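# Move wooden block from bench onto cart floor

## Task

Lift the wooden block from the bench and put it down lying flat on the floor of the cart, at the cart's handle end next to the profiles. The cart's drop flap must stay open, and anything already in place must still be in place at the finish. At the end both grippers must be empty and clear of the cart, the robot must be upright (not fallen or leaning), and no part of the robot may be touching anything.

## Robot and tools

ROBOT. A Rainbow Robotics RB-Y1: a base with two driven wheels and two rear casters, two 7-joint arms with parallel grippers, a pan/tilt head, and a torso. The base is 0.58 m wide, sticks 0.10 m ahead of the wheel axle and 0.57 m behind it, and sweeps a 0.58 m radius when spinning in place. It cannot move sideways. Each wrist carries a camera in a box that protrudes sideways and can collide. Each arm is rated for 3 kg.

FRAMES. All positions are in metres. Base frame: origin on the floor halfway between the drive wheels, x forward, y left, z up. The chest, left_hand and right_hand readouts use this frame. A hand point sits midway between its finger pads; the fingers point along the hand's -z axis and close along its x axis. The readout can be off, more so at long reach or under load. base_odometry is expressed in the frame the base had at the scene's start. It counts wheel rotation only, so slip appears as travel and bumps can turn the robot unseen. Heading is in rad, left positive, range -3.142 to 3.142.

TOOL move. Performs one action and returns state plus images. Action forms: base and/or joints (optionally with min_time_s or contact_limits); or target alone or with min_time_s; or contact_limits alone. An empty call just reports.
- base: one velocity command {x_m_s, turn_rad_s, for_s}, not a destination. x_m_s is forward speed in m/s, magnitude 0.005 to 0.4 or 0. turn_rad_s is leftward turn rate, magnitude 0.02 to 1.509 or 0. for_s is the duration, 0.1 to 5 s. Omitted speeds are 0. Acceleration is 0.4 m/s² (turns 0.5 rad/s²), so it coasts to a stop up to 1 s (turn 3.1 s) later. Distance is roughly speed × for_s. If |x_m_s| + 0.27|turn_rad_s| exceeds 0.4 both are scaled down.
- joints: a dict of absolute targets, by joint name, in rad (grippers in m of pad opening, 0 to 0.1). Ranges: torso_squat_rad 0 to 1.2 (lowers the level chest); torso_shift_rad -0.3 to 0.6 (hips forward); torso_pitch_rad -0.2 to 1.4 (forward bow); torso_yaw_rad -1.5 to 1.5 (left positive; raise both arms sideways by 0.2 rad or more first). Combined torso limits: squat+shift ≤ 1.52; squat−shift+pitch ≤ 1.57; shift+0.5pitch−0.4squat ≤ 0.7; shift+0.3pitch−0.5squat ≤ 0.39. Left arm: shoulder_pitch ±2.356 (negative swings forward/up), shoulder_roll 0 to 3.141 (outward), shoulder_yaw ±2.094, elbow -2.617 to 0.01 (negative bends), forearm_roll ±3.141, wrist_pitch -1.57 to 1.919, hand_roll ±2.705. Right arm the same except right_shoulder_roll_rad is -3.141 to 0 (negative outward). head_pan_rad ±0.523 (left positive), head_tilt_rad -0.35 to 1.57 (down positive).
- target: absolute pose for one hand: side ("left"/"right"), x, y, z in base frame metres (-3 to 3), quat_wxyz as [w,x,y,z] like the hand readout. Solved once into joint angles, so the path arcs; break long moves into steps. Result: reached (within 10 mm and 2°), short (with error), or refused (with reason). Refused while an earlier move still runs.
- min_time_s: 0.1 to 8 s, lower bound on duration of the arm/head/torso motions.
- contact_limits: gripper current cap in mA, 200 to 672.5, per gripper key; it persists until changed and scales grip force.
- cameras: list from head_camera, left_wrist_camera, right_wrist_camera, all; [] means none.
- blocking: true/omitted waits for rest; false returns within about 0.5 s while motion continues.

TOOL wait: seconds 0 to 10; returns state and images; returns early once moves settle. stop: brakes all running motions. zoom_image: camera plus region [x0,y0,x1,y1] in pixels (at most 504×504) of that camera's last image. read_manual: licence texts only. finished_scene: takes the current scene number; ends the scene irreversibly.

RESULTS. move reads done or the worst status. Statuses: done, moving, off_target (rested away from target, may still push), stopped, contact_stop (torso only), time_out, limit_stop_at_<name> (built-in or self-collision guard), not_followed (arm-collision check withheld), torque_fault, limit_stop_at_motor_heat. A contact_stop or time_out freezes the whole torso or arm group. The pictures line lists image order. Other lines: wheel_motors_off, lidar_m (12 sectors of 30°, first ahead, counter-clockwise, plane 0.23 m up, '-' = nothing), motor_effort (% of wheel max, peak in brackets; under ~30 at rest is normal), joint torques and external torques, wrist force/torque (uncalibrated, offset up to 16 N), motor temperatures, on_its_own (uncommanded behaviour). If a call is refused or an uncommanded stop occurs, later move/wait/finished_scene calls in that reply are skipped.

GRIPPING. Command an opening at least 0.005 m below the object's width; off_target or done then both mean it is holding.

AVOID. Arms must not strike or squeeze each other (includes fingers and camera cases); 0.5 rad outward shoulder roll helps. Contact torque at a joint's load limit (shoulders 65.8, elbow 33.8, wrist joints 23.5 N m; held weight counts) freezes the robot for 10 s. Motors at 80 °C lock the arm; holding loads or stretched arms heats them. The base does not stop at furniture; stalled wheels cut the wheel motors for 2 s. Heavy or far-forward loads and sudden stops after driving forward can tip the robot. Do not drop the block, release it while moving, slam or push hard. Finish upright, grippers open and clear, touching nothing.

Each tool is called after "Emit:" as a command line: name --argument value for each argument, lists and objects as JSON in quotes; but a table of rows of numbers goes row by row, as --pt "numbers of a row", without its own name.

## Session

Emit:
move

Emit:
move --joints '{"head_pan_rad": 0.52, "head_tilt_rad": 0.6}' --cameras '["head_camera"]'

Emit:
move --joints '{"head_pan_rad": -0.52, "head_tilt_rad": 0.6}' --cameras '["head_camera"]'

Scene clock: 0.00 s.
Joint torques (N m): no reading
External joint torques (N m): no reading
Motor temperatures (°C): left_arm=[30 28 31 35 34 32 37] | right_arm=[34 30 31 30 35 36 34]
Wrist force (N): no reading
Wrist torque (N m): no reading
Wrist force, peak (N): no reading
base_odometry: x=+0.000 y=+0.000 heading=+0.000
lidar_m: 0.75 1.03 1.57 4.58 1.52 1.08 1.02 1.07 1.44 3.60 1.10 0.78
base_status: not commanded
joint_positions: torso_squat_rad=+0.350 torso_shift_rad=+0.000 torso_pitch_rad=+0.000 torso_yaw_rad=+0.000 left_shoulder_pitch_rad=+0.037 left_shoulder_roll_rad=+0.004 left_shoulder_yaw_rad=-0.043 left_elbow_rad=-0.196 left_forearm_roll_rad=-0.014 left_wrist_pitch_rad=+0.002 left_hand_roll_rad=+0.027 left_gripper_m=+0.099 right_shoulder_pitch_rad=-0.040 right_shoulder_roll_rad=-0.021 right_shoulder_yaw_rad=-0.018 right_elbow_rad=-0.235 right_forearm_roll_rad=+0.049 right_wrist_pitch_rad=-0.014 right_hand_roll_rad=+0.035 right_gripper_m=+0.099 head_pan_rad=+0.000 head_tilt_rad=+0.400
joint_status: not commanded
wheel_motors_off: 0
motor_effort: left_wheel=+0 right_wheel=+0
chest: x=-0.2280 y=+0.0001 z=+1.2475 quat_wxyz=(+1.000, +0.000, +0.000, +0.000) (m; base frame)
left_hand: x=-0.1598 y=+0.2200 z=+0.5653 quat_wxyz=(+0.997, +0.000, -0.079, -0.009) (m; base frame)
right_hand: x=-0.0823 y=-0.2360 z=+0.5770 quat_wxyz=(+0.989, -0.016, -0.142, +0.041) (m; base frame)
pictures: head_camera, left_wrist_camera, right_wrist_camera
camera_calibration:
left_wrist_camera: T_world_to_cam=[[0.988724, 0.00955725, 0.149443, 0.0708295], [-0.0605519, -0.88722, 0.457355, -0.0439141], [0.13696, -0.461247, -0.876637, 0.69141], [0, 0, 0, 1]] pos_world=[-0.167385, 0.279272, 0.615616]
right_wrist_camera: T_world_to_cam=[[-0.945892, -0.11441, -0.303643, 0.0691098], [-0.245093, 0.865166, 0.437513, -0.0414065], [0.212646, 0.488261, -0.846394, 0.69334], [0, 0, 0, 1]] pos_world=[-0.0922137, -0.2948, 0.62594]

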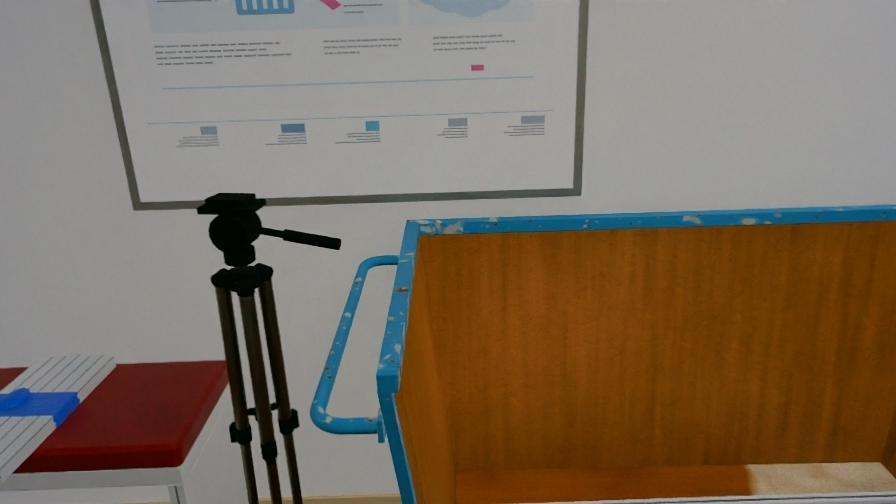

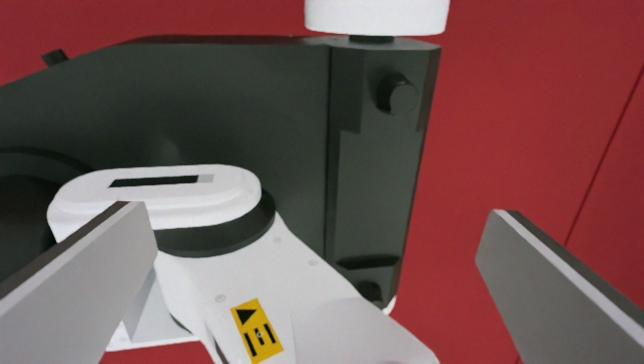

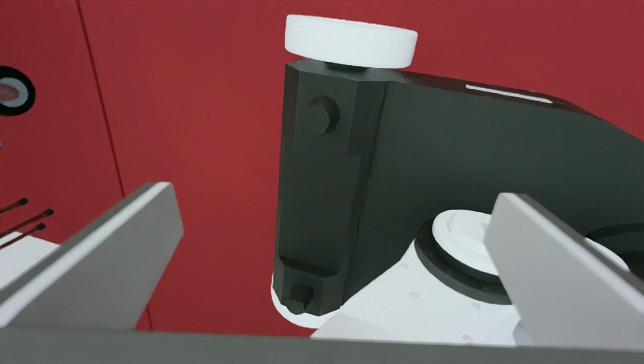

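Scene clock: 1.00 s.
Joint torques (N m): left_arm=[-1.56 -0.75 0.68 -0.48 -0.13 -0.55 -0.13] | right_arm=[-3.64 -0.59 -0.78 -1.41 0.04 -0.56 0]
External joint torques (N m): left_arm=[-0.17 -0.9 0.67 0.08 -0.14 -0.13 -0.12] | right_arm=[-0.04 0.53 -0.73 0.22 -0.02 0.03 -0.02]
Motor temperatures (°C): left_arm=[30 28 31 35 34 32 37] | right_arm=[34 30 31 30 35 36 34]
Wrist force (N): left_arm=[-0.1 1.3 -7.8] | right_arm=[-2.6 0.9 -4.7]
Wrist torque (N m): left_arm=[-0.30 0.15 0.11] | right_arm=[-0.08 -0.10 -0.10]
Wrist force, peak (N): left_arm=[0.1 1.6 -7.9] | right_arm=[-2.9 0.8 -5.4]
move: done
base_odometry: x=+0.000 y=+0.000 heading=+0.000
lidar_m: 0.74 1.04 1.57 4.56 1.51 1.06 1.01 1.09 1.44 3.61 1.10 0.79
base_status: not commanded
joint_positions: torso_squat_rad=+0.350 torso_shift_rad=+0.000 torso_pitch_rad=+0.000 torso_yaw_rad=+0.000 left_shoulder_pitch_rad=+0.037 left_shoulder_roll_rad=+0.004 left_shoulder_yaw_rad=-0.043 left_elbow_rad=-0.196 left_forearm_roll_rad=-0.014 left_wrist_pitch_rad=+0.002 left_hand_roll_rad=+0.027 left_gripper_m=+0.099 right_shoulder_pitch_rad=-0.040 right_shoulder_roll_rad=-0.021 right_shoulder_yaw_rad=-0.018 right_elbow_rad=-0.235 right_forearm_roll_rad=+0.049 right_wrist_pitch_rad=-0.014 right_hand_roll_rad=+0.035 right_gripper_m=+0.099 head_pan_rad=+0.520 head_tilt_rad=+0.600
joint_status: all done
wheel_motors_off: 0
motor_effort: left_wheel=+0(1) right_wheel=+0(2)
chest: x=-0.2280 y=+0.0001 z=+1.2475 quat_wxyz=(+1.000, +0.000, +0.000, +0.000) (m; base frame)
left_hand: x=-0.1598 y=+0.2200 z=+0.5653 quat_wxyz=(+0.997, +0.000, -0.079, -0.009) (m; base frame)
right_hand: x=-0.0823 y=-0.2360 z=+0.5770 quat_wxyz=(+0.989, -0.016, -0.142, +0.041) (m; base frame)
pictures: head_camera
camera_calibration:
head_camera: T_world_to_cam=[[0.498239, -0.866471, -0.0314037, 0.147225], [-0.461294, -0.234238, -0.855769, 1.1954], [0.734143, 0.440864, -0.516404, 0.843792], [0, 0, 0, 1]] pos_world=[-0.141388, 0.0355767, 1.46335]

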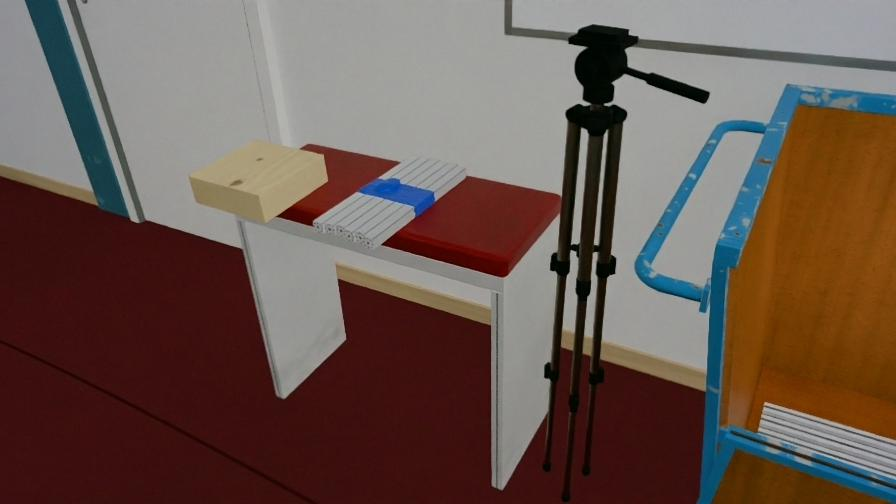

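Scene clock: 2.37 s.
Joint torques (N m): left_arm=[-1.59 -0.46 1.04 -0.49 -0.1 -0.71 -0.12] | right_arm=[-3.61 -0.35 -0.58 -1.65 0.06 -0.53 -0.08]
External joint torques (N m): left_arm=[-0.21 -0.61 1.03 0.07 -0.1 -0.29 -0.11] | right_arm=[-0.01 0.77 -0.53 -0.02 0 0.07 -0.09]
Motor temperatures (°C): left_arm=[30 28 31 35 34 32 37] | right_arm=[34 30 31 30 35 36 34]
Wrist force (N): left_arm=[0.1 1.1 -6.9] | right_arm=[-2.5 1.1 -5.1]
Wrist torque (N m): left_arm=[-0.27 0.17 0.10] | right_arm=[-0.08 -0.08 -0.09]
Wrist force, peak (N): left_arm=[-0.7 1.3 -8.3] | right_arm=[-2.9 1.1 -5.5]
move: done
base_odometry: x=+0.000 y=+0.000 heading=+0.000
lidar_m: 0.74 1.04 1.56 4.57 1.52 1.09 1.03 1.08 1.42 3.60 1.10 0.78
base_status: not commanded
joint_positions: torso_squat_rad=+0.350 torso_shift_rad=+0.000 torso_pitch_rad=+0.000 torso_yaw_rad=+0.000 left_shoulder_pitch_rad=+0.037 left_shoulder_roll_rad=+0.004 left_shoulder_yaw_rad=-0.043 left_elbow_rad=-0.196 left_forearm_roll_rad=-0.014 left_wrist_pitch_rad=+0.002 left_hand_roll_rad=+0.027 left_gripper_m=+0.099 right_shoulder_pitch_rad=-0.040 right_shoulder_roll_rad=-0.021 right_shoulder_yaw_rad=-0.018 right_elbow_rad=-0.235 right_forearm_roll_rad=+0.049 right_wrist_pitch_rad=-0.014 right_hand_roll_rad=+0.035 right_gripper_m=+0.099 head_pan_rad=-0.520 head_tilt_rad=+0.600
joint_status: all done
wheel_motors_off: 0
motor_effort: left_wheel=+0(1) right_wheel=+1(2)
chest: x=-0.2280 y=+0.0001 z=+1.2475 quat_wxyz=(+1.000, +0.000, +0.000, +0.000) (m; base frame)
left_hand: x=-0.1598 y=+0.2200 z=+0.5653 quat_wxyz=(+0.997, +0.000, -0.079, -0.009) (m; base frame)
right_hand: x=-0.0823 y=-0.2360 z=+0.5770 quat_wxyz=(+0.989, -0.016, -0.142, +0.041) (m; base frame)
pictures: head_camera
camera_calibration:
head_camera: T_world_to_cam=[[-0.494993, -0.86833, -0.0314031, -0.0573016], [-0.435421, 0.279164, -0.855848, 1.20074], [0.751925, -0.409965, -0.516273, 0.847415], [0, 0, 0, 1]] pos_world=[-0.142731, -0.0375485, 1.46335]

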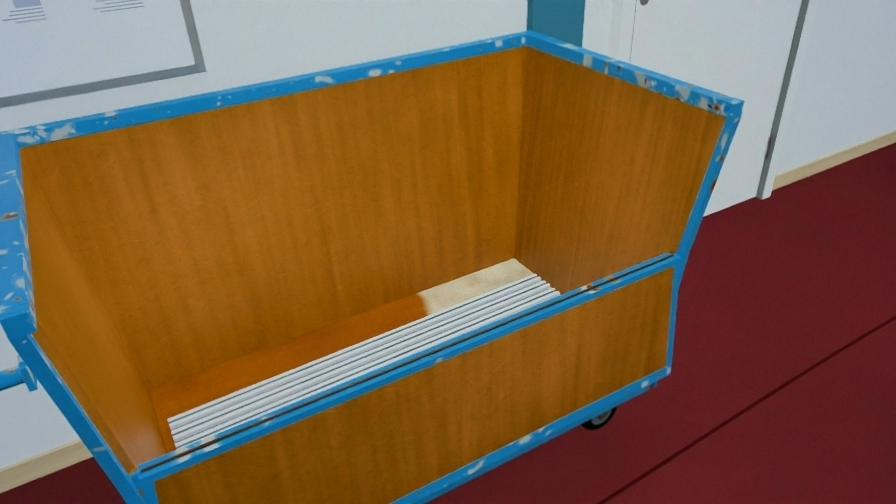

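Emit:
move --base '{"turn_rad_s": 0.85, "for_s": 1.85}' --joints '{"torso_squat_rad": 0.5, "torso_shift_rad": 0.15, "torso_pitch_rad": 0.6, "head_pan_rad": 0, "head_tilt_rad": 0.2, "left_shoulder_roll_rad": 0.35, "right_shoulder_pitch_rad": -0.1, "right_shoulder_roll_rad": -0.3, "right_elbow_rad": -1.6, "right_wrist_pitch_rad": -0.5}' --cameras '[]'

Emit:
move --base '{"x_m_s": 0.4, "for_s": 3.4}' --joints '{"torso_squat_rad": 0.55, "right_shoulder_pitch_rad": -0.309, "right_shoulder_roll_rad": -0.01, "right_shoulder_yaw_rad": 0.13, "right_elbow_rad": -1.317, "right_forearm_roll_rad": -0.382, "right_wrist_pitch_rad": -0.605, "right_hand_roll_rad": 0.406}' --cameras '[]'

Emit:
move --base '{"turn_rad_s": -0.85, "for_s": 1.848}' --cameras '["head_camera"]'

Scene clock: 12.57 s.
Joint torques (N m): left_arm=[13.93 6.45 1.5 5.61 -0.06 0.6 -0.03] | right_arm=[-0.64 -4.54 -3.07 -8.74 -0.22 -1.72 -0.02]
External joint torques (N m): left_arm=[-1.42 -1.78 0.76 -0.21 -0.07 -0.21 -0.05] | right_arm=[-0.02 0.4 0.01 -0.37 -0.14 0.12 -0.06]
Motor temperatures (°C): left_arm=[30 28 31 35 34 32 37] | right_arm=[34 30 31 30 35 36 34]
Wrist force (N): left_arm=[3.7 -0.8 -6.6] | right_arm=[-6.9 3.1 0.6]
Wrist torque (N m): left_arm=[-0.14 0.33 0.07] | right_arm=[-0.28 -0.41 -0.16]
Wrist force, peak (N): left_arm=[4.1 -0.4 -7.8] | right_arm=[-7.5 3.2 1.3]
move: done
base_odometry: x=+0.000 y=+0.000 heading=+1.586
lidar_m: 4.11 1.49 1.07 1.02 1.05 1.45 3.94 1.08 0.80 0.76 1.03 1.58
base_status: done (sent for 1.87 of 1.87 s)
joint_positions: torso_squat_rad=+0.500 torso_shift_rad=+0.150 torso_pitch_rad=+0.600 torso_yaw_rad=+0.000 left_shoulder_pitch_rad=+0.037 left_shoulder_roll_rad=+0.350 left_shoulder_yaw_rad=-0.043 left_elbow_rad=-0.196 left_forearm_roll_rad=-0.014 left_wrist_pitch_rad=+0.002 left_hand_roll_rad=+0.027 left_gripper_m=+0.099 right_shoulder_pitch_rad=-0.100 right_shoulder_roll_rad=-0.300 right_shoulder_yaw_rad=-0.018 right_elbow_rad=-1.600 right_forearm_roll_rad=+0.049 right_wrist_pitch_rad=-0.500 right_hand_roll_rad=+0.035 right_gripper_m=+0.099 head_pan_rad=+0.000 head_tilt_rad=+0.200
joint_status: all done
wheel_motors_off: 0
motor_effort: left_wheel=-2(33) right_wheel=+17(55)
chest: x=+0.0386 y=+0.0000 z=+1.1433 quat_wxyz=(+0.955, +0.000, +0.296, +0.000) (m; base frame)
left_hand: x=-0.2667 y=+0.4777 z=+0.5797 quat_wxyz=(+0.960, +0.155, +0.219, -0.077) (m; base frame)
right_hand: x=+0.4267 y=-0.2605 z=+0.8203 quat_wxyz=(+0.682, -0.052, -0.707, +0.181) (m; base frame)
pictures: none
No camera images: "cameras" was empty.

Scene clock: 17.33 s.
Joint torques (N m): left_arm=[14.46 6.73 1.46 5.64 0.07 0.61 0.05] | right_arm=[-3.98 0.44 -0.77 -8.8 0.83 -1.86 -0.4]
External joint torques (N m): left_arm=[-0.89 -1.5 0.72 -0.18 0.05 -0.19 0.02] | right_arm=[0.07 -0.89 -1.36 -0.62 0.21 -0.09 -0.45]
Motor temperatures (°C): left_arm=[31 28 31 35 34 32 37] | right_arm=[34 30 31 30 35 36 34]
Wrist force (N): left_arm=[4.3 0.0 -7.3] | right_arm=[-7.7 1.1 1.1]
Wrist torque (N m): left_arm=[-0.20 0.37 0.09] | right_arm=[-0.17 -0.45 -0.13]
Wrist force, peak (N): left_arm=[3.5 -0.6 -7.8] | right_arm=[-8.5 2.4 1.7]
move: done
base_odometry: x=-0.021 y=+1.360 heading=+1.587
lidar_m: 4.12 1.49 1.06 1.03 1.07 1.46 4.01 1.51 1.24 0.92 1.57 2.11
base_status: done (sent for 3.4 of 3.4 s)
joint_positions: torso_squat_rad=+0.550 torso_shift_rad=+0.150 torso_pitch_rad=+0.600 torso_yaw_rad=+0.000 left_shoulder_pitch_rad=+0.037 left_shoulder_roll_rad=+0.350 left_shoulder_yaw_rad=-0.043 left_elbow_rad=-0.196 left_forearm_roll_rad=-0.014 left_wrist_pitch_rad=+0.002 left_hand_roll_rad=+0.027 left_gripper_m=+0.099 right_shoulder_pitch_rad=-0.309 right_shoulder_roll_rad=-0.010 right_shoulder_yaw_rad=+0.130 right_elbow_rad=-1.317 right_forearm_roll_rad=-0.382 right_wrist_pitch_rad=-0.605 right_hand_roll_rad=+0.406 right_gripper_m=+0.099 head_pan_rad=+0.000 head_tilt_rad=+0.200
joint_status: all done
wheel_motors_off: 0
motor_effort: left_wheel=+9(35) right_wheel=-10(48)
chest: x=+0.0359 y=+0.0001 z=+1.1259 quat_wxyz=(+0.955, +0.000, +0.296, +0.000) (m; base frame)
left_hand: x=-0.2692 y=+0.4776 z=+0.5623 quat_wxyz=(+0.960, +0.155, +0.219, -0.077) (m; base frame)
right_hand: x=+0.4503 y=-0.1531 z=+0.7594 quat_wxyz=(+0.707, +0.000, -0.707, +0.006) (m; base frame)
pictures: none
No camera images: "cameras" was empty.

Scene clock: 21.20 s.
Joint torques (N m): left_arm=[13.96 6.19 1.56 5.57 -0.03 0.55 0.08] | right_arm=[-4.25 0.79 -0.83 -8.7 0.76 -2.05 -0.35]
External joint torques (N m): left_arm=[-1.39 -2.04 0.83 -0.26 -0.05 -0.26 0.05] | right_arm=[-0.19 -0.53 -1.42 -0.52 0.14 -0.28 -0.4]
Motor temperatures (°C): left_arm=[31 28 31 35 34 32 37] | right_arm=[34 30 31 30 35 36 34]
Wrist force (N): left_arm=[4.1 -0.1 -7.4] | right_arm=[-7.4 0.7 1.1]
Wrist torque (N m): left_arm=[-0.19 0.42 0.02] | right_arm=[-0.11 -0.42 -0.13]
Wrist force, peak (N): left_arm=[4.2 -0.4 -7.4] | right_arm=[-7.9 0.8 0.8]
move: done
base_odometry: x=-0.021 y=+1.360 heading=+0.029
lidar_m: 0.91 1.58 2.12 4.12 1.48 1.07 1.03 1.09 1.48 4.04 1.39 1.21
base_status: done (sent for 1.83 of 1.83 s)
joint_positions: torso_squat_rad=+0.550 torso_shift_rad=+0.150 torso_pitch_rad=+0.600 torso_yaw_rad=+0.000 left_shoulder_pitch_rad=+0.037 left_shoulder_roll_rad=+0.350 left_shoulder_yaw_rad=-0.043 left_elbow_rad=-0.196 left_forearm_roll_rad=-0.014 left_wrist_pitch_rad=+0.002 left_hand_roll_rad=+0.027 left_gripper_m=+0.099 right_shoulder_pitch_rad=-0.309 right_shoulder_roll_rad=-0.010 right_shoulder_yaw_rad=+0.130 right_elbow_rad=-1.317 right_forearm_roll_rad=-0.382 right_wrist_pitch_rad=-0.605 right_hand_roll_rad=+0.406 right_gripper_m=+0.099 head_pan_rad=+0.000 head_tilt_rad=+0.200
joint_status: not commanded
wheel_motors_off: 0
motor_effort: left_wheel=+18(35) right_wheel=-1(39)
chest: x=+0.0359 y=+0.0001 z=+1.1259 quat_wxyz=(+0.955, +0.000, +0.296, +0.000) (m; base frame)
left_hand: x=-0.2693 y=+0.4777 z=+0.5623 quat_wxyz=(+0.960, +0.155, +0.219, -0.077) (m; base frame)
right_hand: x=+0.4503 y=-0.1531 z=+0.7594 quat_wxyz=(+0.707, -0.001, -0.707, +0.006) (m; base frame)
pictures: head_camera
camera_calibration:
head_camera: T_world_to_cam=[[-0.00443799, -0.999504, -0.0311733, 0.0397117], [-0.676446, 0.0259595, -0.736035, 1.10578], [0.736479, 0.0178205, -0.676226, 0.686715], [0, 0, 0, 1]] pos_world=[0.242426, -0.00125113, 1.27951]

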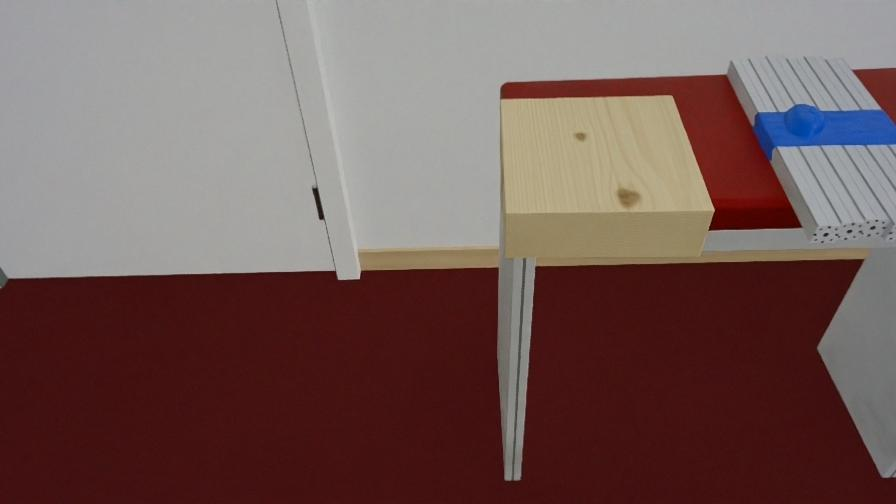

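Emit:
move --base '{"x_m_s": 0.2, "turn_rad_s": -0.02, "for_s": 1.5}' --joints '{"head_tilt_rad": 0.35, "head_pan_rad": -0.2}' --cameras '["head_camera", "right_wrist_camera"]'

Scene clock: 27.50 s.
Joint torques (N m): left_arm=[14.32 6.22 1.74 5.7 -0.03 0.67 -0.05] | right_arm=[-3.93 0.86 -0.85 -8.59 0.72 -1.9 -0.27]
External joint torques (N m): left_arm=[-1.03 -2.01 1 -0.12 -0.04 -0.14 -0.07] | right_arm=[0.12 -0.46 -1.44 -0.41 0.1 -0.13 -0.32]
Motor temperatures (°C): left_arm=[31 28 31 35 34 32 37] | right_arm=[34 30 31 30 35 36 34]
Wrist force (N): left_arm=[3.2 -0.2 -6.5] | right_arm=[-7.3 1.0 1.0]
Wrist torque (N m): left_arm=[-0.20 0.28 0.04] | right_arm=[-0.16 -0.41 -0.13]
Wrist force, peak (N): left_arm=[4.0 -1.0 -7.4] | right_arm=[-8.0 0.7 0.6]
move: done
base_odometry: x=+0.279 y=+1.363 heading=-0.001
lidar_m: 0.61 1.21 1.68 4.24 1.97 1.40 1.33 1.38 1.86 2.01 0.99 1.09
base_status: done (sent for 1.5 of 1.5 s)
joint_positions: torso_squat_rad=+0.550 torso_shift_rad=+0.150 torso_pitch_rad=+0.600 torso_yaw_rad=+0.000 left_shoulder_pitch_rad=+0.037 left_shoulder_roll_rad=+0.350 left_shoulder_yaw_rad=-0.043 left_elbow_rad=-0.196 left_forearm_roll_rad=-0.014 left_wrist_pitch_rad=+0.002 left_hand_roll_rad=+0.027 left_gripper_m=+0.099 right_shoulder_pitch_rad=-0.309 right_shoulder_roll_rad=-0.010 right_shoulder_yaw_rad=+0.130 right_elbow_rad=-1.317 right_forearm_roll_rad=-0.382 right_wrist_pitch_rad=-0.605 right_hand_roll_rad=+0.406 right_gripper_m=+0.099 head_pan_rad=-0.200 head_tilt_rad=+0.350
joint_status: all done
wheel_motors_off: 0
motor_effort: left_wheel=-2(47) right_wheel=+2(32)
chest: x=+0.0359 y=+0.0001 z=+1.1259 quat_wxyz=(+0.955, +0.000, +0.296, +0.000) (m; base frame)
left_hand: x=-0.2692 y=+0.4777 z=+0.5623 quat_wxyz=(+0.960, +0.155, +0.219, -0.077) (m; base frame)
right_hand: x=+0.4503 y=-0.1531 z=+0.7594 quat_wxyz=(+0.707, -0.001, -0.707, +0.006) (m; base frame)
pictures: head_camera, right_wrist_camera
camera_calibration:
head_camera: T_world_to_cam=[[-0.173033, -0.981497, 0.0819966, -0.0767804], [-0.769828, 0.0828468, -0.632851, 0.989379], [0.614348, -0.172627, -0.769919, 0.826928], [0, 0, 0, 1]] pos_world=[0.240345, -0.0145762, 1.26909]
right_wrist_camera: T_world_to_cam=[[0.0265884, -0.0380366, -0.998923, 0.739535], [-0.513294, 0.856963, -0.0462935, 0.424542], [0.857801, 0.513972, 0.00326136, -0.237852], [0, 0, 0, 1]] pos_world=[0.402282, -0.213438, 0.759168]

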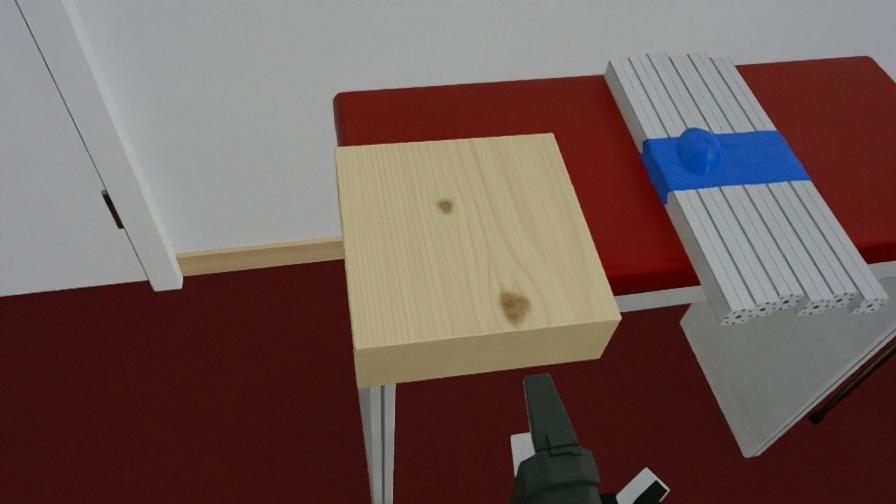

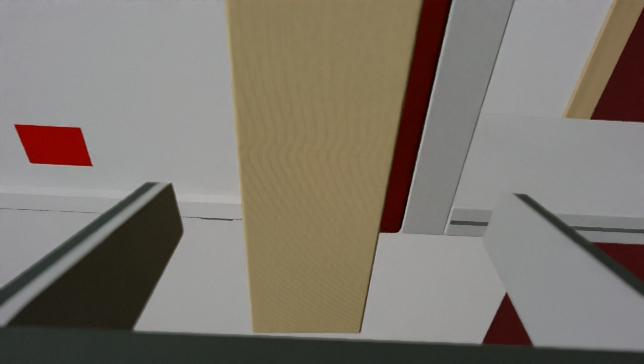

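Emit:
move --target '{"side": "right", "x": 0.45, "y": -0.14, "z": 0.762, "quat_wxyz": [0.7071, 0, -0.7071, 0]}' --cameras '[]'

Emit:
move --base '{"x_m_s": 0.12, "for_s": 0.83}' --cameras '["head_camera", "right_wrist_camera"]'

Scene clock: 31.97 s.
Joint torques (N m): left_arm=[14.55 6.51 1.39 5.66 0.01 0.58 0] | right_arm=[-4.24 2.88 0.22 -8.76 0.7 -1.83 -0.19]
External joint torques (N m): left_arm=[-0.8 -1.72 0.65 -0.16 0 -0.23 -0.03] | right_arm=[-0.06 1.05 -0.57 -0.56 0 -0.11 -0.24]
Motor temperatures (°C): left_arm=[31 28 31 35 34 32 37] | right_arm=[34 30 31 30 35 36 34]
Wrist force (N): left_arm=[4.1 -0.2 -7.0] | right_arm=[-7.1 0.7 1.1]
Wrist torque (N m): left_arm=[-0.20 0.40 0.04] | right_arm=[-0.08 -0.37 -0.13]
Wrist force, peak (N): left_arm=[4.4 -0.2 -7.4] | right_arm=[-8.4 0.7 2.4]
move: done
base_odometry: x=+0.279 y=+1.363 heading=-0.001
lidar_m: 0.60 1.23 1.67 4.25 1.97 1.39 1.33 1.38 1.86 2.01 1.00 1.08
base_status: not commanded
joint_positions: torso_squat_rad=+0.550 torso_shift_rad=+0.150 torso_pitch_rad=+0.600 torso_yaw_rad=+0.000 left_shoulder_pitch_rad=+0.037 left_shoulder_roll_rad=+0.350 left_shoulder_yaw_rad=-0.043 left_elbow_rad=-0.196 left_forearm_roll_rad=-0.014 left_wrist_pitch_rad=+0.002 left_hand_roll_rad=+0.027 left_gripper_m=+0.099 right_shoulder_pitch_rad=-0.314 right_shoulder_roll_rad=+0.000 right_shoulder_yaw_rad=+0.166 right_elbow_rad=-1.318 right_forearm_roll_rad=-0.443 right_wrist_pitch_rad=-0.615 right_hand_roll_rad=+0.468 right_gripper_m=+0.099 head_pan_rad=-0.200 head_tilt_rad=+0.350
joint_status: all done
wheel_motors_off: 0
motor_effort: left_wheel=-3(4) right_wheel=+3(4)
chest: x=+0.0359 y=+0.0001 z=+1.1259 quat_wxyz=(+0.955, +0.000, +0.296, +0.000) (m; base frame)
left_hand: x=-0.2692 y=+0.4777 z=+0.5623 quat_wxyz=(+0.960, +0.155, +0.219, -0.077) (m; base frame)
right_hand: x=+0.4499 y=-0.1403 z=+0.7618 quat_wxyz=(+0.707, +0.002, -0.707, +0.001) (m; base frame)
right_hand_status: reached (checked arc, planned for 0.2 s): 0 mm and 0.3 deg off.
pictures: none
No camera images: "cameras" was empty.

Scene clock: 33.53 s.
Joint torques (N m): left_arm=[14.26 6.4 1.55 5.78 0.05 0.61 -0.04] | right_arm=[-3.85 3.21 0.43 -8.61 0.66 -1.81 -0.34]
External joint torques (N m): left_arm=[-1.08 -1.83 0.81 -0.05 0.03 -0.2 -0.07] | right_arm=[0.33 1.38 -0.36 -0.41 -0.04 -0.1 -0.39]
Motor temperatures (°C): left_arm=[31 28 31 35 34 32 37] | right_arm=[34 30 31 30 35 36 34]
Wrist force (N): left_arm=[3.2 0.3 -6.5] | right_arm=[-7.2 0.5 1.7]
Wrist torque (N m): left_arm=[-0.28 0.28 0.06] | right_arm=[-0.10 -0.39 -0.11]
Wrist force, peak (N): left_arm=[4.5 0.1 -7.0] | right_arm=[-7.6 1.0 1.6]
move: done
base_odometry: x=+0.379 y=+1.363 heading=-0.001
lidar_m: 0.51 1.14 1.53 3.90 2.12 1.51 1.43 1.49 2.00 1.57 0.93 1.08
base_status: done (sent for 0.83 of 0.83 s)
joint_positions: torso_squat_rad=+0.550 torso_shift_rad=+0.150 torso_pitch_rad=+0.600 torso_yaw_rad=+0.000 left_shoulder_pitch_rad=+0.037 left_shoulder_roll_rad=+0.350 left_shoulder_yaw_rad=-0.043 left_elbow_rad=-0.196 left_forearm_roll_rad=-0.014 left_wrist_pitch_rad=+0.002 left_hand_roll_rad=+0.027 left_gripper_m=+0.099 right_shoulder_pitch_rad=-0.314 right_shoulder_roll_rad=+0.000 right_shoulder_yaw_rad=+0.166 right_elbow_rad=-1.318 right_forearm_roll_rad=-0.443 right_wrist_pitch_rad=-0.615 right_hand_roll_rad=+0.468 right_gripper_m=+0.099 head_pan_rad=-0.200 head_tilt_rad=+0.350
joint_status: not commanded
wheel_motors_off: 0
motor_effort: left_wheel=-3(21) right_wheel=+4(30)
chest: x=+0.0359 y=+0.0001 z=+1.1259 quat_wxyz=(+0.955, +0.000, +0.296, +0.000) (m; base frame)
left_hand: x=-0.2692 y=+0.4777 z=+0.5623 quat_wxyz=(+0.960, +0.155, +0.219, -0.077) (m; base frame)
right_hand: x=+0.4499 y=-0.1403 z=+0.7618 quat_wxyz=(+0.707, +0.002, -0.707, +0.001) (m; base frame)
pictures: head_camera, right_wrist_camera
camera_calibration:
head_camera: T_world_to_cam=[[-0.173024, -0.9815, 0.0819831, -0.0767654], [-0.76978, 0.0828349, -0.632911, 0.989443], [0.614411, -0.172618, -0.769872, 0.826852], [0, 0, 0, 1]] pos_world=[0.240345, -0.0145763, 1.26909]
right_wrist_camera: T_world_to_cam=[[0.0266195, -0.0286632, -0.999235, 0.743936], [-0.510491, 0.859032, -0.0382409, 0.406407], [0.859471, 0.511119, 0.00823465, -0.249007], [0, 0, 0, 1]] pos_world=[0.401679, -0.200521, 0.760959]

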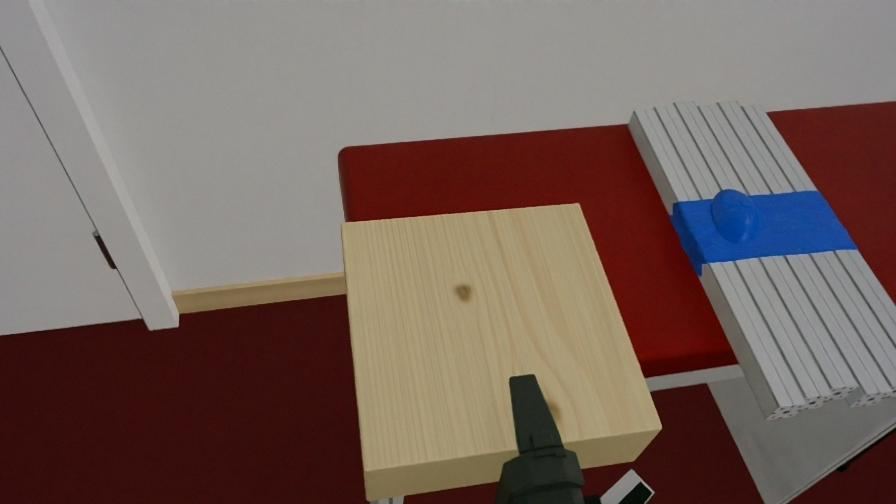

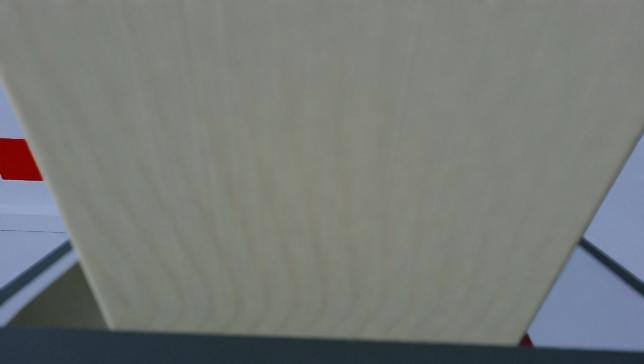

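Emit:
move --joints '{"right_gripper_m": 0.06}' --cameras '[]'

Emit:
move --joints '{"torso_squat_rad": 0.38}' --cameras '["head_camera"]'

Scene clock: 35.50 s.
Joint torques (N m): left_arm=[14.29 6.42 1.56 5.76 -0.03 0.63 0.02] | right_arm=[-3.36 3.4 0.14 -5.33 0.17 0.83 -0.22]
External joint torques (N m): left_arm=[-1.05 -1.81 0.82 -0.06 -0.05 -0.18 -0.01] | right_arm=[0.84 1.56 -0.65 2.88 -0.53 2.54 -0.27]
Motor temperatures (°C): left_arm=[31 28 31 35 34 32 37] | right_arm=[34 30 31 30 35 36 34]
Wrist force (N): left_arm=[3.9 0.1 -6.7] | right_arm=[3.4 0.1 9.3]
Wrist torque (N m): left_arm=[-0.22 0.34 0.11] | right_arm=[-0.03 -1.09 -0.27]
Wrist force, peak (N): left_arm=[4.2 -1.2 -7.1] | right_arm=[4.5 0.3 9.7]
move: off_target
base_odometry: x=+0.379 y=+1.363 heading=-0.001
lidar_m: 0.50 1.13 1.54 3.89 2.10 1.51 1.43 1.50 1.99 1.57 0.94 1.08
base_status: not commanded
joint_positions: torso_squat_rad=+0.550 torso_shift_rad=+0.150 torso_pitch_rad=+0.600 torso_yaw_rad=+0.000 left_shoulder_pitch_rad=+0.037 left_shoulder_roll_rad=+0.350 left_shoulder_yaw_rad=-0.043 left_elbow_rad=-0.196 left_forearm_roll_rad=-0.014 left_wrist_pitch_rad=+0.002 left_hand_roll_rad=+0.027 left_gripper_m=+0.099 right_shoulder_pitch_rad=-0.314 right_shoulder_roll_rad=+0.000 right_shoulder_yaw_rad=+0.166 right_elbow_rad=-1.319 right_forearm_roll_rad=-0.443 right_wrist_pitch_rad=-0.616 right_hand_roll_rad=+0.468 right_gripper_m=+0.077 head_pan_rad=-0.200 head_tilt_rad=+0.350
joint_status: right_gripper_m off_target (ended at +0.077, target +0.060)
wheel_motors_off: 0
motor_effort: left_wheel=-2(3) right_wheel=+2(6)
chest: x=+0.0357 y=+0.0001 z=+1.1260 quat_wxyz=(+0.955, +0.000, +0.295, +0.000) (m; base frame)
left_hand: x=-0.2692 y=+0.4777 z=+0.5622 quat_wxyz=(+0.960, +0.155, +0.219, -0.077) (m; base frame)
right_hand: x=+0.4500 y=-0.1403 z=+0.7626 quat_wxyz=(+0.706, +0.002, -0.708, +0.001) (m; base frame)
pictures: none
No camera images: "cameras" was empty.

Scene clock: 36.87 s.
Joint torques (N m): left_arm=[14.35 6.03 1.39 5.58 -0.08 0.55 0.05] | right_arm=[-12.43 2.7 0.55 -20.14 1.79 -8.19 -0.09]
External joint torques (N m): left_arm=[-1.03 -2.19 0.65 -0.26 -0.09 -0.26 0.02] | right_arm=[-8.33 0.86 -0.24 -11.96 1.09 -6.47 -0.14]
Motor temperatures (°C): left_arm=[31 28 31 35 34 32 37] | right_arm=[34 30 31 30 35 36 34]
Wrist force (N): left_arm=[3.7 -0.4 -6.3] | right_arm=[-28.8 1.4 -0.2]
Wrist torque (N m): left_arm=[-0.17 0.37 0.03] | right_arm=[-0.08 1.76 0.17]
Wrist force, peak (N): left_arm=[3.7 -0.4 -8.0] | right_arm=[-30.3 1.2 0.3]
move: done
base_odometry: x=+0.379 y=+1.363 heading=-0.001
lidar_m: 0.51 1.13 1.52 3.89 2.12 1.49 1.43 1.50 2.01 1.56 0.94 1.08
base_status: not commanded
joint_positions: torso_squat_rad=+0.380 torso_shift_rad=+0.150 torso_pitch_rad=+0.601 torso_yaw_rad=+0.000 left_shoulder_pitch_rad=+0.037 left_shoulder_roll_rad=+0.350 left_shoulder_yaw_rad=-0.043 left_elbow_rad=-0.196 left_forearm_roll_rad=-0.014 left_wrist_pitch_rad=+0.002 left_hand_roll_rad=+0.027 left_gripper_m=+0.099 right_shoulder_pitch_rad=-0.312 right_shoulder_roll_rad=+0.000 right_shoulder_yaw_rad=+0.166 right_elbow_rad=-1.315 right_forearm_roll_rad=-0.443 right_wrist_pitch_rad=-0.614 right_hand_roll_rad=+0.468 right_gripper_m=+0.074 head_pan_rad=-0.200 head_tilt_rad=+0.350
joint_status: all done
wheel_motors_off: 0
motor_effort: left_wheel=-2(4) right_wheel=+4(6)
chest: x=+0.0444 y=+0.0001 z=+1.1784 quat_wxyz=(+0.955, +0.000, +0.296, +0.000) (m; base frame)
left_hand: x=-0.2613 y=+0.4777 z=+0.6151 quat_wxyz=(+0.960, +0.155, +0.220, -0.077) (m; base frame)
right_hand: x=+0.4567 y=-0.1406 z=+0.8115 quat_wxyz=(+0.710, +0.001, -0.705, +0.002) (m; base frame)
pictures: head_camera
camera_calibration:
head_camera: T_world_to_cam=[[-0.172954, -0.981496, 0.0821712, -0.0798314], [-0.770468, 0.0828504, -0.632072, 1.02823], [0.613568, -0.17263, -0.770541, 0.862929], [0, 0, 0, 1]] pos_world=[0.248945, -0.0145762, 1.3214]

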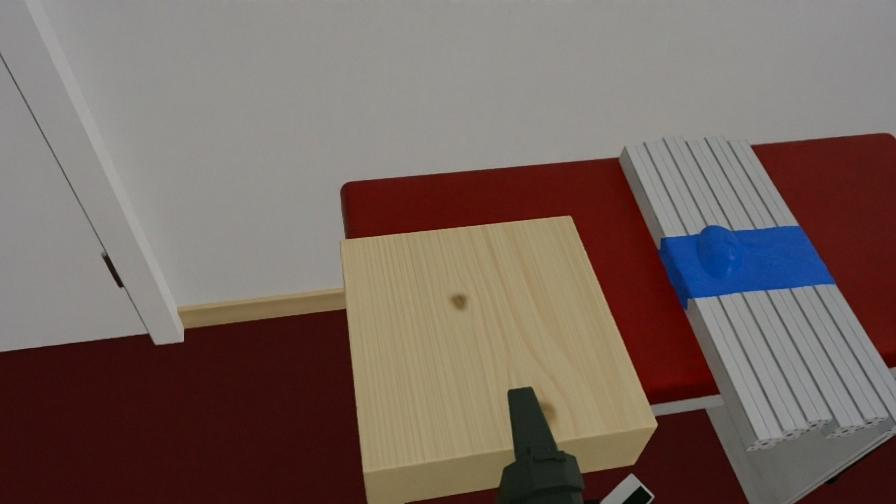

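Emit:
move --base '{"x_m_s": -0.3, "for_s": 1.5}' --cameras '[]'

Emit:
move --base '{"turn_rad_s": -0.85, "for_s": 1.848}' --joints '{"torso_yaw_rad": 0.4, "torso_squat_rad": 0.2, "torso_shift_rad": 0.15, "torso_pitch_rad": 1.0, "head_pan_rad": 0, "head_tilt_rad": 0, "right_shoulder_pitch_rad": -1.144, "right_shoulder_roll_rad": -1.9, "right_shoulder_yaw_rad": 0.936, "right_elbow_rad": -2.571, "right_forearm_roll_rad": -0.33, "right_wrist_pitch_rad": 0.349, "right_hand_roll_rad": -0.346}' --min_time_s 3.8 --cameras '["head_camera", "right_wrist_camera"]'

Scene clock: 47.20 s.
Joint torques (N m): left_arm=[13.58 6.24 1.47 5.84 -0.09 0.64 0.07] | right_arm=[-14.26 3.5 0.28 -21.07 1.88 -8.45 0.07]
External joint torques (N m): left_arm=[-1.79 -1.99 0.73 0.01 -0.11 -0.17 0.04] | right_arm=[-10.16 1.67 -0.51 -12.9 1.18 -6.73 0.02]
Motor temperatures (°C): left_arm=[31 28 31 35 34 32 37] | right_arm=[34 30 31 32 35 38 34]
Wrist force (N): left_arm=[3.9 -0.2 -6.7] | right_arm=[-28.9 1.2 0.0]
Wrist torque (N m): left_arm=[-0.19 0.36 0.04] | right_arm=[-0.09 1.74 0.18]
Wrist force, peak (N): left_arm=[4.1 0.1 -7.6] | right_arm=[-30.2 1.3 -1.3]
move: done
base_odometry: x=-0.071 y=+1.363 heading=+0.000
lidar_m: 0.95 1.60 2.14 4.24 1.46 1.03 0.98 1.04 1.38 3.46 1.52 1.26
base_status: done (sent for 1.5 of 1.5 s)
joint_positions: torso_squat_rad=+0.380 torso_shift_rad=+0.150 torso_pitch_rad=+0.601 torso_yaw_rad=+0.000 left_shoulder_pitch_rad=+0.037 left_shoulder_roll_rad=+0.350 left_shoulder_yaw_rad=-0.043 left_elbow_rad=-0.196 left_forearm_roll_rad=-0.014 left_wrist_pitch_rad=+0.002 left_hand_roll_rad=+0.027 left_gripper_m=+0.099 right_shoulder_pitch_rad=-0.312 right_shoulder_roll_rad=+0.000 right_shoulder_yaw_rad=+0.166 right_elbow_rad=-1.315 right_forearm_roll_rad=-0.443 right_wrist_pitch_rad=-0.614 right_hand_roll_rad=+0.468 right_gripper_m=+0.074 head_pan_rad=-0.200 head_tilt_rad=+0.350
joint_status: not commanded
wheel_motors_off: 0
motor_effort: left_wheel=+20(42) right_wheel=-22(34)
chest: x=+0.0444 y=+0.0001 z=+1.1785 quat_wxyz=(+0.955, +0.000, +0.296, +0.000) (m; base frame)
left_hand: x=-0.2614 y=+0.4777 z=+0.6151 quat_wxyz=(+0.960, +0.155, +0.220, -0.077) (m; base frame)
right_hand: x=+0.4565 y=-0.1406 z=+0.8114 quat_wxyz=(+0.710, +0.001, -0.704, +0.002) (m; base frame)
pictures: none
No camera images: "cameras" was empty.

Scene clock: 51.30 s.
Joint torques (N m): left_arm=[20.27 11.77 1.91 8.08 -0.06 1.18 0.04] | right_arm=[-15.3 -6.54 -12.52 -13.86 1.62 -6.58 -0.37]
External joint torques (N m): left_arm=[-1.74 -2.54 0.63 -0.33 -0.1 -0.22 0] | right_arm=[-8.56 2.88 -5.73 -8.14 1.1 -5.22 -0.41]
Motor temperatures (°C): left_arm=[31 28 31 35 34 32 37] | right_arm=[34 30 31 32 35 38 34]
Wrist force (N): left_arm=[5.7 -1.9 -4.3] | right_arm=[-23.1 8.2 -12.8]
Wrist torque (N m): left_arm=[-0.08 0.44 0.03] | right_arm=[0.21 1.51 0.19]
Wrist force, peak (N): left_arm=[5.4 -0.8 -6.8] | right_arm=[-31.4 0.1 1.7]
move: done
base_odometry: x=-0.071 y=+1.363 heading=-1.557
lidar_m: 3.46 1.50 1.26 0.96 1.61 2.15 4.23 1.46 1.05 0.99 1.01 1.36
base_status: done (sent for 1.83 of 1.83 s)
joint_positions: torso_squat_rad=+0.200 torso_shift_rad=+0.150 torso_pitch_rad=+1.001 torso_yaw_rad=+0.400 left_shoulder_pitch_rad=+0.037 left_shoulder_roll_rad=+0.350 left_shoulder_yaw_rad=-0.043 left_elbow_rad=-0.196 left_forearm_roll_rad=-0.014 left_wrist_pitch_rad=+0.002 left_hand_roll_rad=+0.027 left_gripper_m=+0.099 right_shoulder_pitch_rad=-1.142 right_shoulder_roll_rad=-1.901 right_shoulder_yaw_rad=+0.937 right_elbow_rad=-2.569 right_forearm_roll_rad=-0.330 right_wrist_pitch_rad=+0.350 right_hand_roll_rad=-0.346 right_gripper_m=+0.074 head_pan_rad=+0.000 head_tilt_rad=+0.000
joint_status: all done
wheel_motors_off: 0
motor_effort: left_wheel=+19(43) right_wheel=-7(37)
chest: x=+0.1353 y=+0.0001 z=+1.1258 quat_wxyz=(+0.860, +0.095, +0.470, +0.174) (m; base frame)
left_hand: x=-0.4688 y=+0.4659 z=+0.8869 quat_wxyz=(+0.868, +0.240, +0.430, +0.060) (m; base frame)
right_hand: x=+0.4372 y=+0.0192 z=+0.8489 quat_wxyz=(+0.560, +0.270, -0.426, +0.657) (m; base frame)
pictures: head_camera, right_wrist_camera
camera_calibration:
head_camera: T_world_to_cam=[[0.198506, -0.913179, -0.355948, 0.377563], [-0.817542, 0.0460323, -0.574026, 1.00693], [0.540574, 0.40495, -0.737425, 0.668715], [0, 0, 0, 1]] pos_world=[0.386768, 0.0276353, 1.20552]
right_wrist_camera: T_world_to_cam=[[0.257899, -0.482883, -0.836846, 0.605654], [-0.885148, -0.46529, -0.0043, 0.426664], [-0.3873, 0.741842, -0.547421, 0.691964], [0, 0, 0, 1]] pos_world=[0.48946, -0.0223453, 0.88747]

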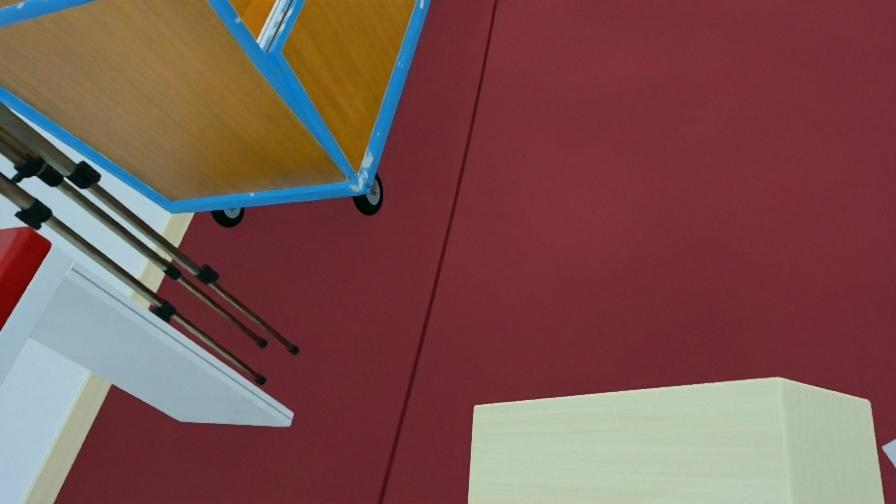

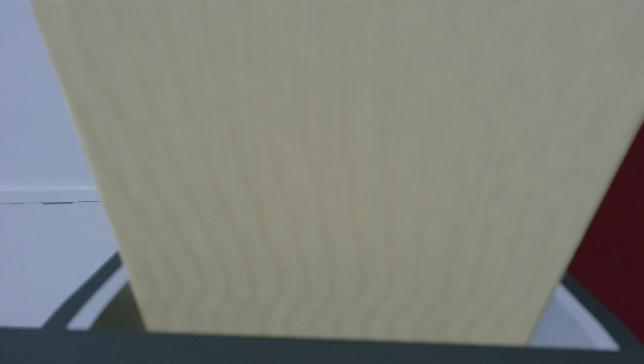

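Emit:
move --base '{"x_m_s": 0.36, "for_s": 4.45}' --cameras '[]'

Emit:
move --base '{"turn_rad_s": 0.8, "for_s": 1.94}' --cameras '["head_camera"]'

Scene clock: 58.43 s.
Joint torques (N m): left_arm=[20.53 11.91 2.13 8.25 -0.06 1.23 0.08] | right_arm=[-14.78 -6.47 -12.62 -13.6 1.58 -6.46 -0.31]
External joint torques (N m): left_arm=[-1.49 -2.4 0.86 -0.15 -0.09 -0.18 0.04] | right_arm=[-8.05 2.95 -5.84 -7.88 1.05 -5.11 -0.35]
Motor temperatures (°C): left_arm=[31 28 31 36 34 32 37] | right_arm=[34 30 31 32 35 38 34]
Wrist force (N): left_arm=[5.4 -2.1 -4.9] | right_arm=[-23.6 7.8 -13.4]
Wrist torque (N m): left_arm=[-0.02 0.43 0.04] | right_arm=[0.23 1.41 0.20]
Wrist force, peak (N): left_arm=[6.1 -2.2 -5.3] | right_arm=[-24.5 9.5 -13.3]
move: done
base_odometry: x=-0.050 y=-0.245 heading=-1.557
lidar_m: 3.29 1.23 0.88 0.84 0.87 1.82 4.13 1.38 0.99 0.94 0.97 1.29
base_status: done (sent for 4.47 of 4.47 s)
joint_positions: torso_squat_rad=+0.200 torso_shift_rad=+0.150 torso_pitch_rad=+1.001 torso_yaw_rad=+0.400 left_shoulder_pitch_rad=+0.037 left_shoulder_roll_rad=+0.350 left_shoulder_yaw_rad=-0.043 left_elbow_rad=-0.196 left_forearm_roll_rad=-0.014 left_wrist_pitch_rad=+0.002 left_hand_roll_rad=+0.027 left_gripper_m=+0.099 right_shoulder_pitch_rad=-1.142 right_shoulder_roll_rad=-1.901 right_shoulder_yaw_rad=+0.937 right_elbow_rad=-2.569 right_forearm_roll_rad=-0.330 right_wrist_pitch_rad=+0.350 right_hand_roll_rad=-0.346 right_gripper_m=+0.074 head_pan_rad=+0.000 head_tilt_rad=+0.000
joint_status: not commanded
wheel_motors_off: 0
motor_effort: left_wheel=+0(45) right_wheel=+0(28)
chest: x=+0.1354 y=+0.0001 z=+1.1257 quat_wxyz=(+0.860, +0.095, +0.470, +0.174) (m; base frame)
left_hand: x=-0.4688 y=+0.4659 z=+0.8869 quat_wxyz=(+0.868, +0.240, +0.430, +0.060) (m; base frame)
right_hand: x=+0.4372 y=+0.0193 z=+0.8489 quat_wxyz=(+0.560, +0.270, -0.426, +0.657) (m; base frame)
pictures: none
No camera images: "cameras" was empty.

Scene clock: 62.30 s.
Joint torques (N m): left_arm=[20.56 12.17 2.41 8.35 0 1.16 0.03] | right_arm=[-14.45 -6.33 -12.15 -13.56 1.69 -6.36 -0.35]
External joint torques (N m): left_arm=[-1.45 -2.14 1.14 -0.05 -0.03 -0.24 -0.02] | right_arm=[-7.71 3.08 -5.37 -7.84 1.17 -5 -0.39]
Motor temperatures (°C): left_arm=[31 28 31 36 34 32 37] | right_arm=[34 30 31 32 35 38 34]
Wrist force (N): left_arm=[5.7 -2.2 -5.1] | right_arm=[-22.9 7.7 -13.3]
Wrist torque (N m): left_arm=[0.05 0.47 0.08] | right_arm=[0.25 1.39 0.17]
Wrist force, peak (N): left_arm=[6.2 -2.0 -5.5] | right_arm=[-24.0 8.3 -13.5]
move: done
base_odometry: x=-0.050 y=-0.245 heading=-0.011
lidar_m: 0.83 0.85 1.83 4.41 1.39 0.99 0.93 0.97 1.30 3.18 1.25 0.88
base_status: done (sent for 1.93 of 1.93 s)
joint_positions: torso_squat_rad=+0.200 torso_shift_rad=+0.150 torso_pitch_rad=+1.001 torso_yaw_rad=+0.400 left_shoulder_pitch_rad=+0.037 left_shoulder_roll_rad=+0.350 left_shoulder_yaw_rad=-0.043 left_elbow_rad=-0.196 left_forearm_roll_rad=-0.014 left_wrist_pitch_rad=+0.002 left_hand_roll_rad=+0.027 left_gripper_m=+0.099 right_shoulder_pitch_rad=-1.142 right_shoulder_roll_rad=-1.901 right_shoulder_yaw_rad=+0.937 right_elbow_rad=-2.569 right_forearm_roll_rad=-0.330 right_wrist_pitch_rad=+0.350 right_hand_roll_rad=-0.346 right_gripper_m=+0.074 head_pan_rad=+0.000 head_tilt_rad=+0.000
joint_status: not commanded
wheel_motors_off: 0
motor_effort: left_wheel=-4(37) right_wheel=+17(35)
chest: x=+0.1354 y=+0.0001 z=+1.1257 quat_wxyz=(+0.860, +0.095, +0.470, +0.174) (m; base frame)
left_hand: x=-0.4688 y=+0.4659 z=+0.8869 quat_wxyz=(+0.868, +0.240, +0.430, +0.060) (m; base frame)
right_hand: x=+0.4372 y=+0.0193 z=+0.8489 quat_wxyz=(+0.560, +0.270, -0.426, +0.657) (m; base frame)
pictures: head_camera
camera_calibration:
head_camera: T_world_to_cam=[[0.198545, -0.913149, -0.356004, 0.377579], [-0.81762, 0.0459767, -0.57392, 1.00677], [0.540442, 0.405025, -0.73748, 0.668757], [0, 0, 0, 1]] pos_world=[0.386768, 0.027635, 1.20542]

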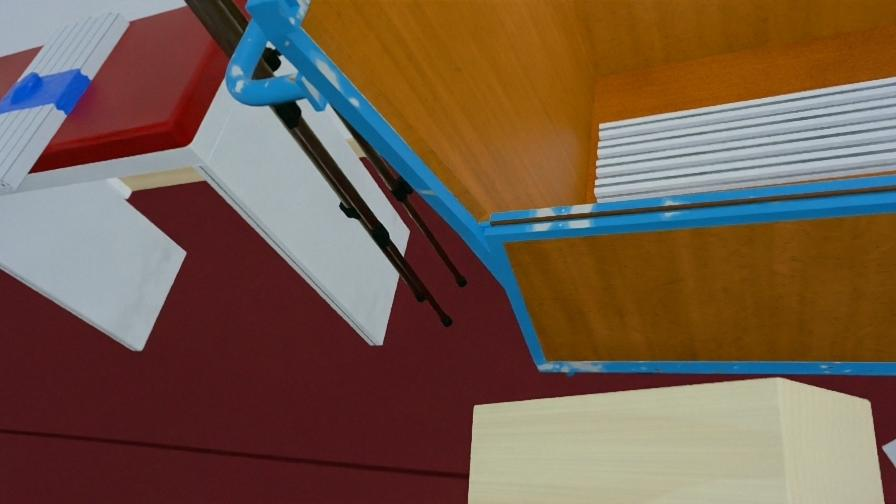

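Emit:
move --base '{"x_m_s": 0.25, "for_s": 2.5}' --joints '{"head_tilt_rad": 0.1}' --cameras '["head_camera"]'

Scene clock: 71.17 s.
Joint torques (N m): left_arm=[20.64 11.86 2.03 8.35 -0.08 1.22 -0.04] | right_arm=[-14.31 -6.43 -12.61 -13.42 1.64 -6.44 -0.44]
External joint torques (N m): left_arm=[-1.38 -2.45 0.76 -0.06 -0.12 -0.18 -0.08] | right_arm=[-7.58 2.98 -5.83 -7.71 1.11 -5.08 -0.48]
Motor temperatures (°C): left_arm=[31 28 31 36 34 32 37] | right_arm=[34 30 32 32 35 38 34]
Wrist force (N): left_arm=[5.4 -1.5 -5.0] | right_arm=[-22.9 8.0 -12.9]
Wrist torque (N m): left_arm=[-0.06 0.41 0.03] | right_arm=[0.29 1.47 0.17]
Wrist force, peak (N): left_arm=[6.4 -2.9 -5.0] | right_arm=[-25.3 6.4 -13.7]
move: done
base_odometry: x=+0.575 y=-0.252 heading=-0.011
lidar_m: 0.20 0.22 0.29 1.58 2.32 1.64 1.55 1.62 2.16 4.74 0.33 0.22
base_status: done (sent for 2.5 of 2.5 s)
joint_positions: torso_squat_rad=+0.200 torso_shift_rad=+0.150 torso_pitch_rad=+1.001 torso_yaw_rad=+0.400 left_shoulder_pitch_rad=+0.037 left_shoulder_roll_rad=+0.350 left_shoulder_yaw_rad=-0.043 left_elbow_rad=-0.196 left_forearm_roll_rad=-0.014 left_wrist_pitch_rad=+0.002 left_hand_roll_rad=+0.027 left_gripper_m=+0.099 right_shoulder_pitch_rad=-1.142 right_shoulder_roll_rad=-1.901 right_shoulder_yaw_rad=+0.937 right_elbow_rad=-2.569 right_forearm_roll_rad=-0.330 right_wrist_pitch_rad=+0.350 right_hand_roll_rad=-0.346 right_gripper_m=+0.074 head_pan_rad=+0.000 head_tilt_rad=+0.100
joint_status: all done
wheel_motors_off: 0
motor_effort: left_wheel=-1(29) right_wheel=+0(46)
chest: x=+0.1353 y=+0.0001 z=+1.1257 quat_wxyz=(+0.860, +0.095, +0.470, +0.174) (m; base frame)
left_hand: x=-0.4688 y=+0.4659 z=+0.8869 quat_wxyz=(+0.868, +0.240, +0.430, +0.060) (m; base frame)
right_hand: x=+0.4372 y=+0.0193 z=+0.8489 quat_wxyz=(+0.560, +0.270, -0.426, +0.657) (m; base frame)
pictures: head_camera
camera_calibration:
head_camera: T_world_to_cam=[[0.195692, -0.914154, -0.355002, 0.377326], [-0.867859, 0.00712961, -0.49676, 0.929127], [0.456646, 0.405304, -0.791962, 0.761383], [0, 0, 0, 1]] pos_world=[0.384829, 0.0297183, 1.19849]

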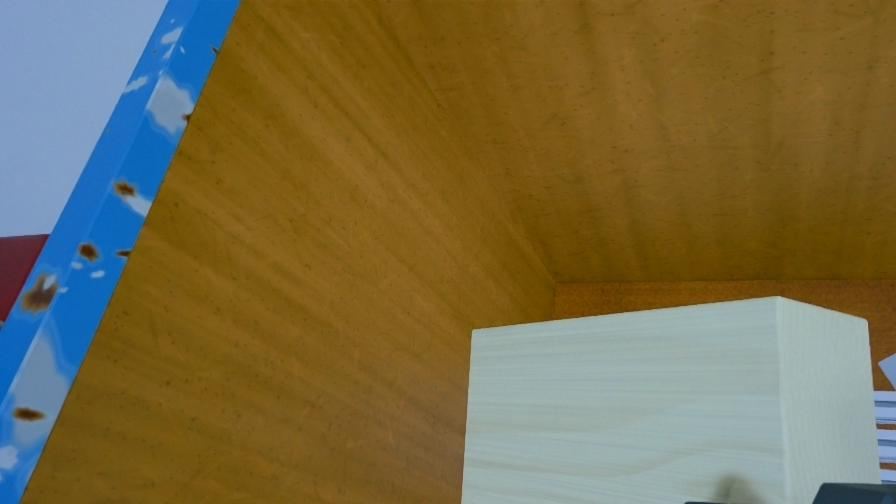

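Emit:
move --joints '{"head_tilt_rad": 0.5}' --cameras '["head_camera"]'

Scene clock: 72.73 s.
Joint torques (N m): left_arm=[20.69 12.01 2.14 8.16 0.04 1.17 -0.01] | right_arm=[-14.61 -6.23 -12.42 -13.52 1.5 -6.41 -0.28]
External joint torques (N m): left_arm=[-1.32 -2.3 0.86 -0.24 0 -0.23 -0.05] | right_arm=[-7.87 3.19 -5.64 -7.81 0.98 -5.06 -0.32]
Motor temperatures (°C): left_arm=[31 28 31 36 34 32 37] | right_arm=[34 30 32 32 35 38 34]
Wrist force (N): left_arm=[5.4 -1.7 -4.4] | right_arm=[-23.9 8.2 -12.8]
Wrist torque (N m): left_arm=[-0.08 0.40 0.09] | right_arm=[0.18 1.40 0.19]
Wrist force, peak (N): left_arm=[6.1 -2.9 -5.0] | right_arm=[-23.9 8.2 -12.8]
move: done
base_odometry: x=+0.575 y=-0.252 heading=-0.011
lidar_m: 0.20 0.22 0.30 1.58 2.33 1.64 1.56 1.63 2.15 4.73 0.33 0.23
base_status: not commanded
joint_positions: torso_squat_rad=+0.200 torso_shift_rad=+0.150 torso_pitch_rad=+1.001 torso_yaw_rad=+0.400 left_shoulder_pitch_rad=+0.037 left_shoulder_roll_rad=+0.350 left_shoulder_yaw_rad=-0.043 left_elbow_rad=-0.196 left_forearm_roll_rad=-0.014 left_wrist_pitch_rad=+0.002 left_hand_roll_rad=+0.027 left_gripper_m=+0.099 right_shoulder_pitch_rad=-1.142 right_shoulder_roll_rad=-1.901 right_shoulder_yaw_rad=+0.937 right_elbow_rad=-2.569 right_forearm_roll_rad=-0.330 right_wrist_pitch_rad=+0.350 right_hand_roll_rad=-0.346 right_gripper_m=+0.074 head_pan_rad=+0.000 head_tilt_rad=+0.500
joint_status: all done
wheel_motors_off: 0
motor_effort: left_wheel=-1(2) right_wheel=+2(2)
chest: x=+0.1353 y=+0.0001 z=+1.1257 quat_wxyz=(+0.860, +0.095, +0.470, +0.174) (m; base frame)
left_hand: x=-0.4688 y=+0.4659 z=+0.8869 quat_wxyz=(+0.868, +0.240, +0.430, +0.060) (m; base frame)
right_hand: x=+0.4372 y=+0.0193 z=+0.8489 quat_wxyz=(+0.560, +0.270, -0.426, +0.657) (m; base frame)
pictures: head_camera
camera_calibration:
head_camera: T_world_to_cam=[[0.186139, -0.918752, -0.348205, 0.372049], [-0.97888, -0.142922, -0.146174, 0.538733], [0.084532, 0.36806, -0.925951, 1.04182], [0, 0, 0, 1]] pos_world=[0.370035, 0.0353641, 1.17297]

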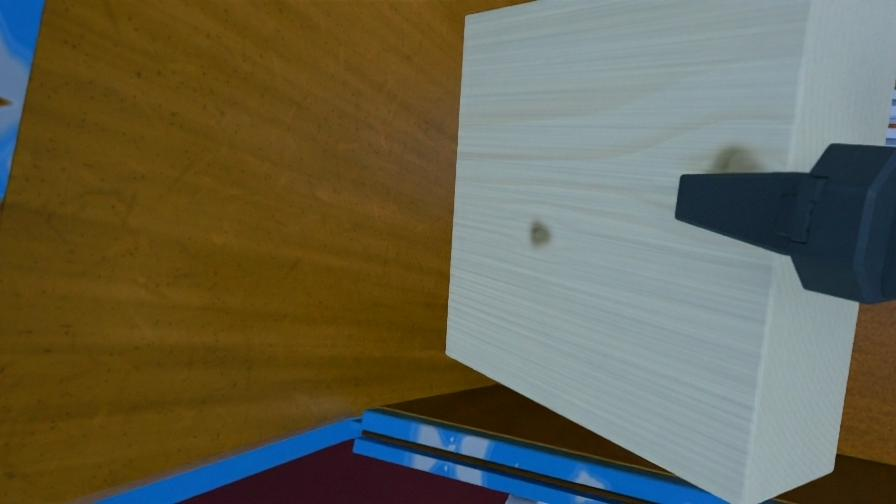

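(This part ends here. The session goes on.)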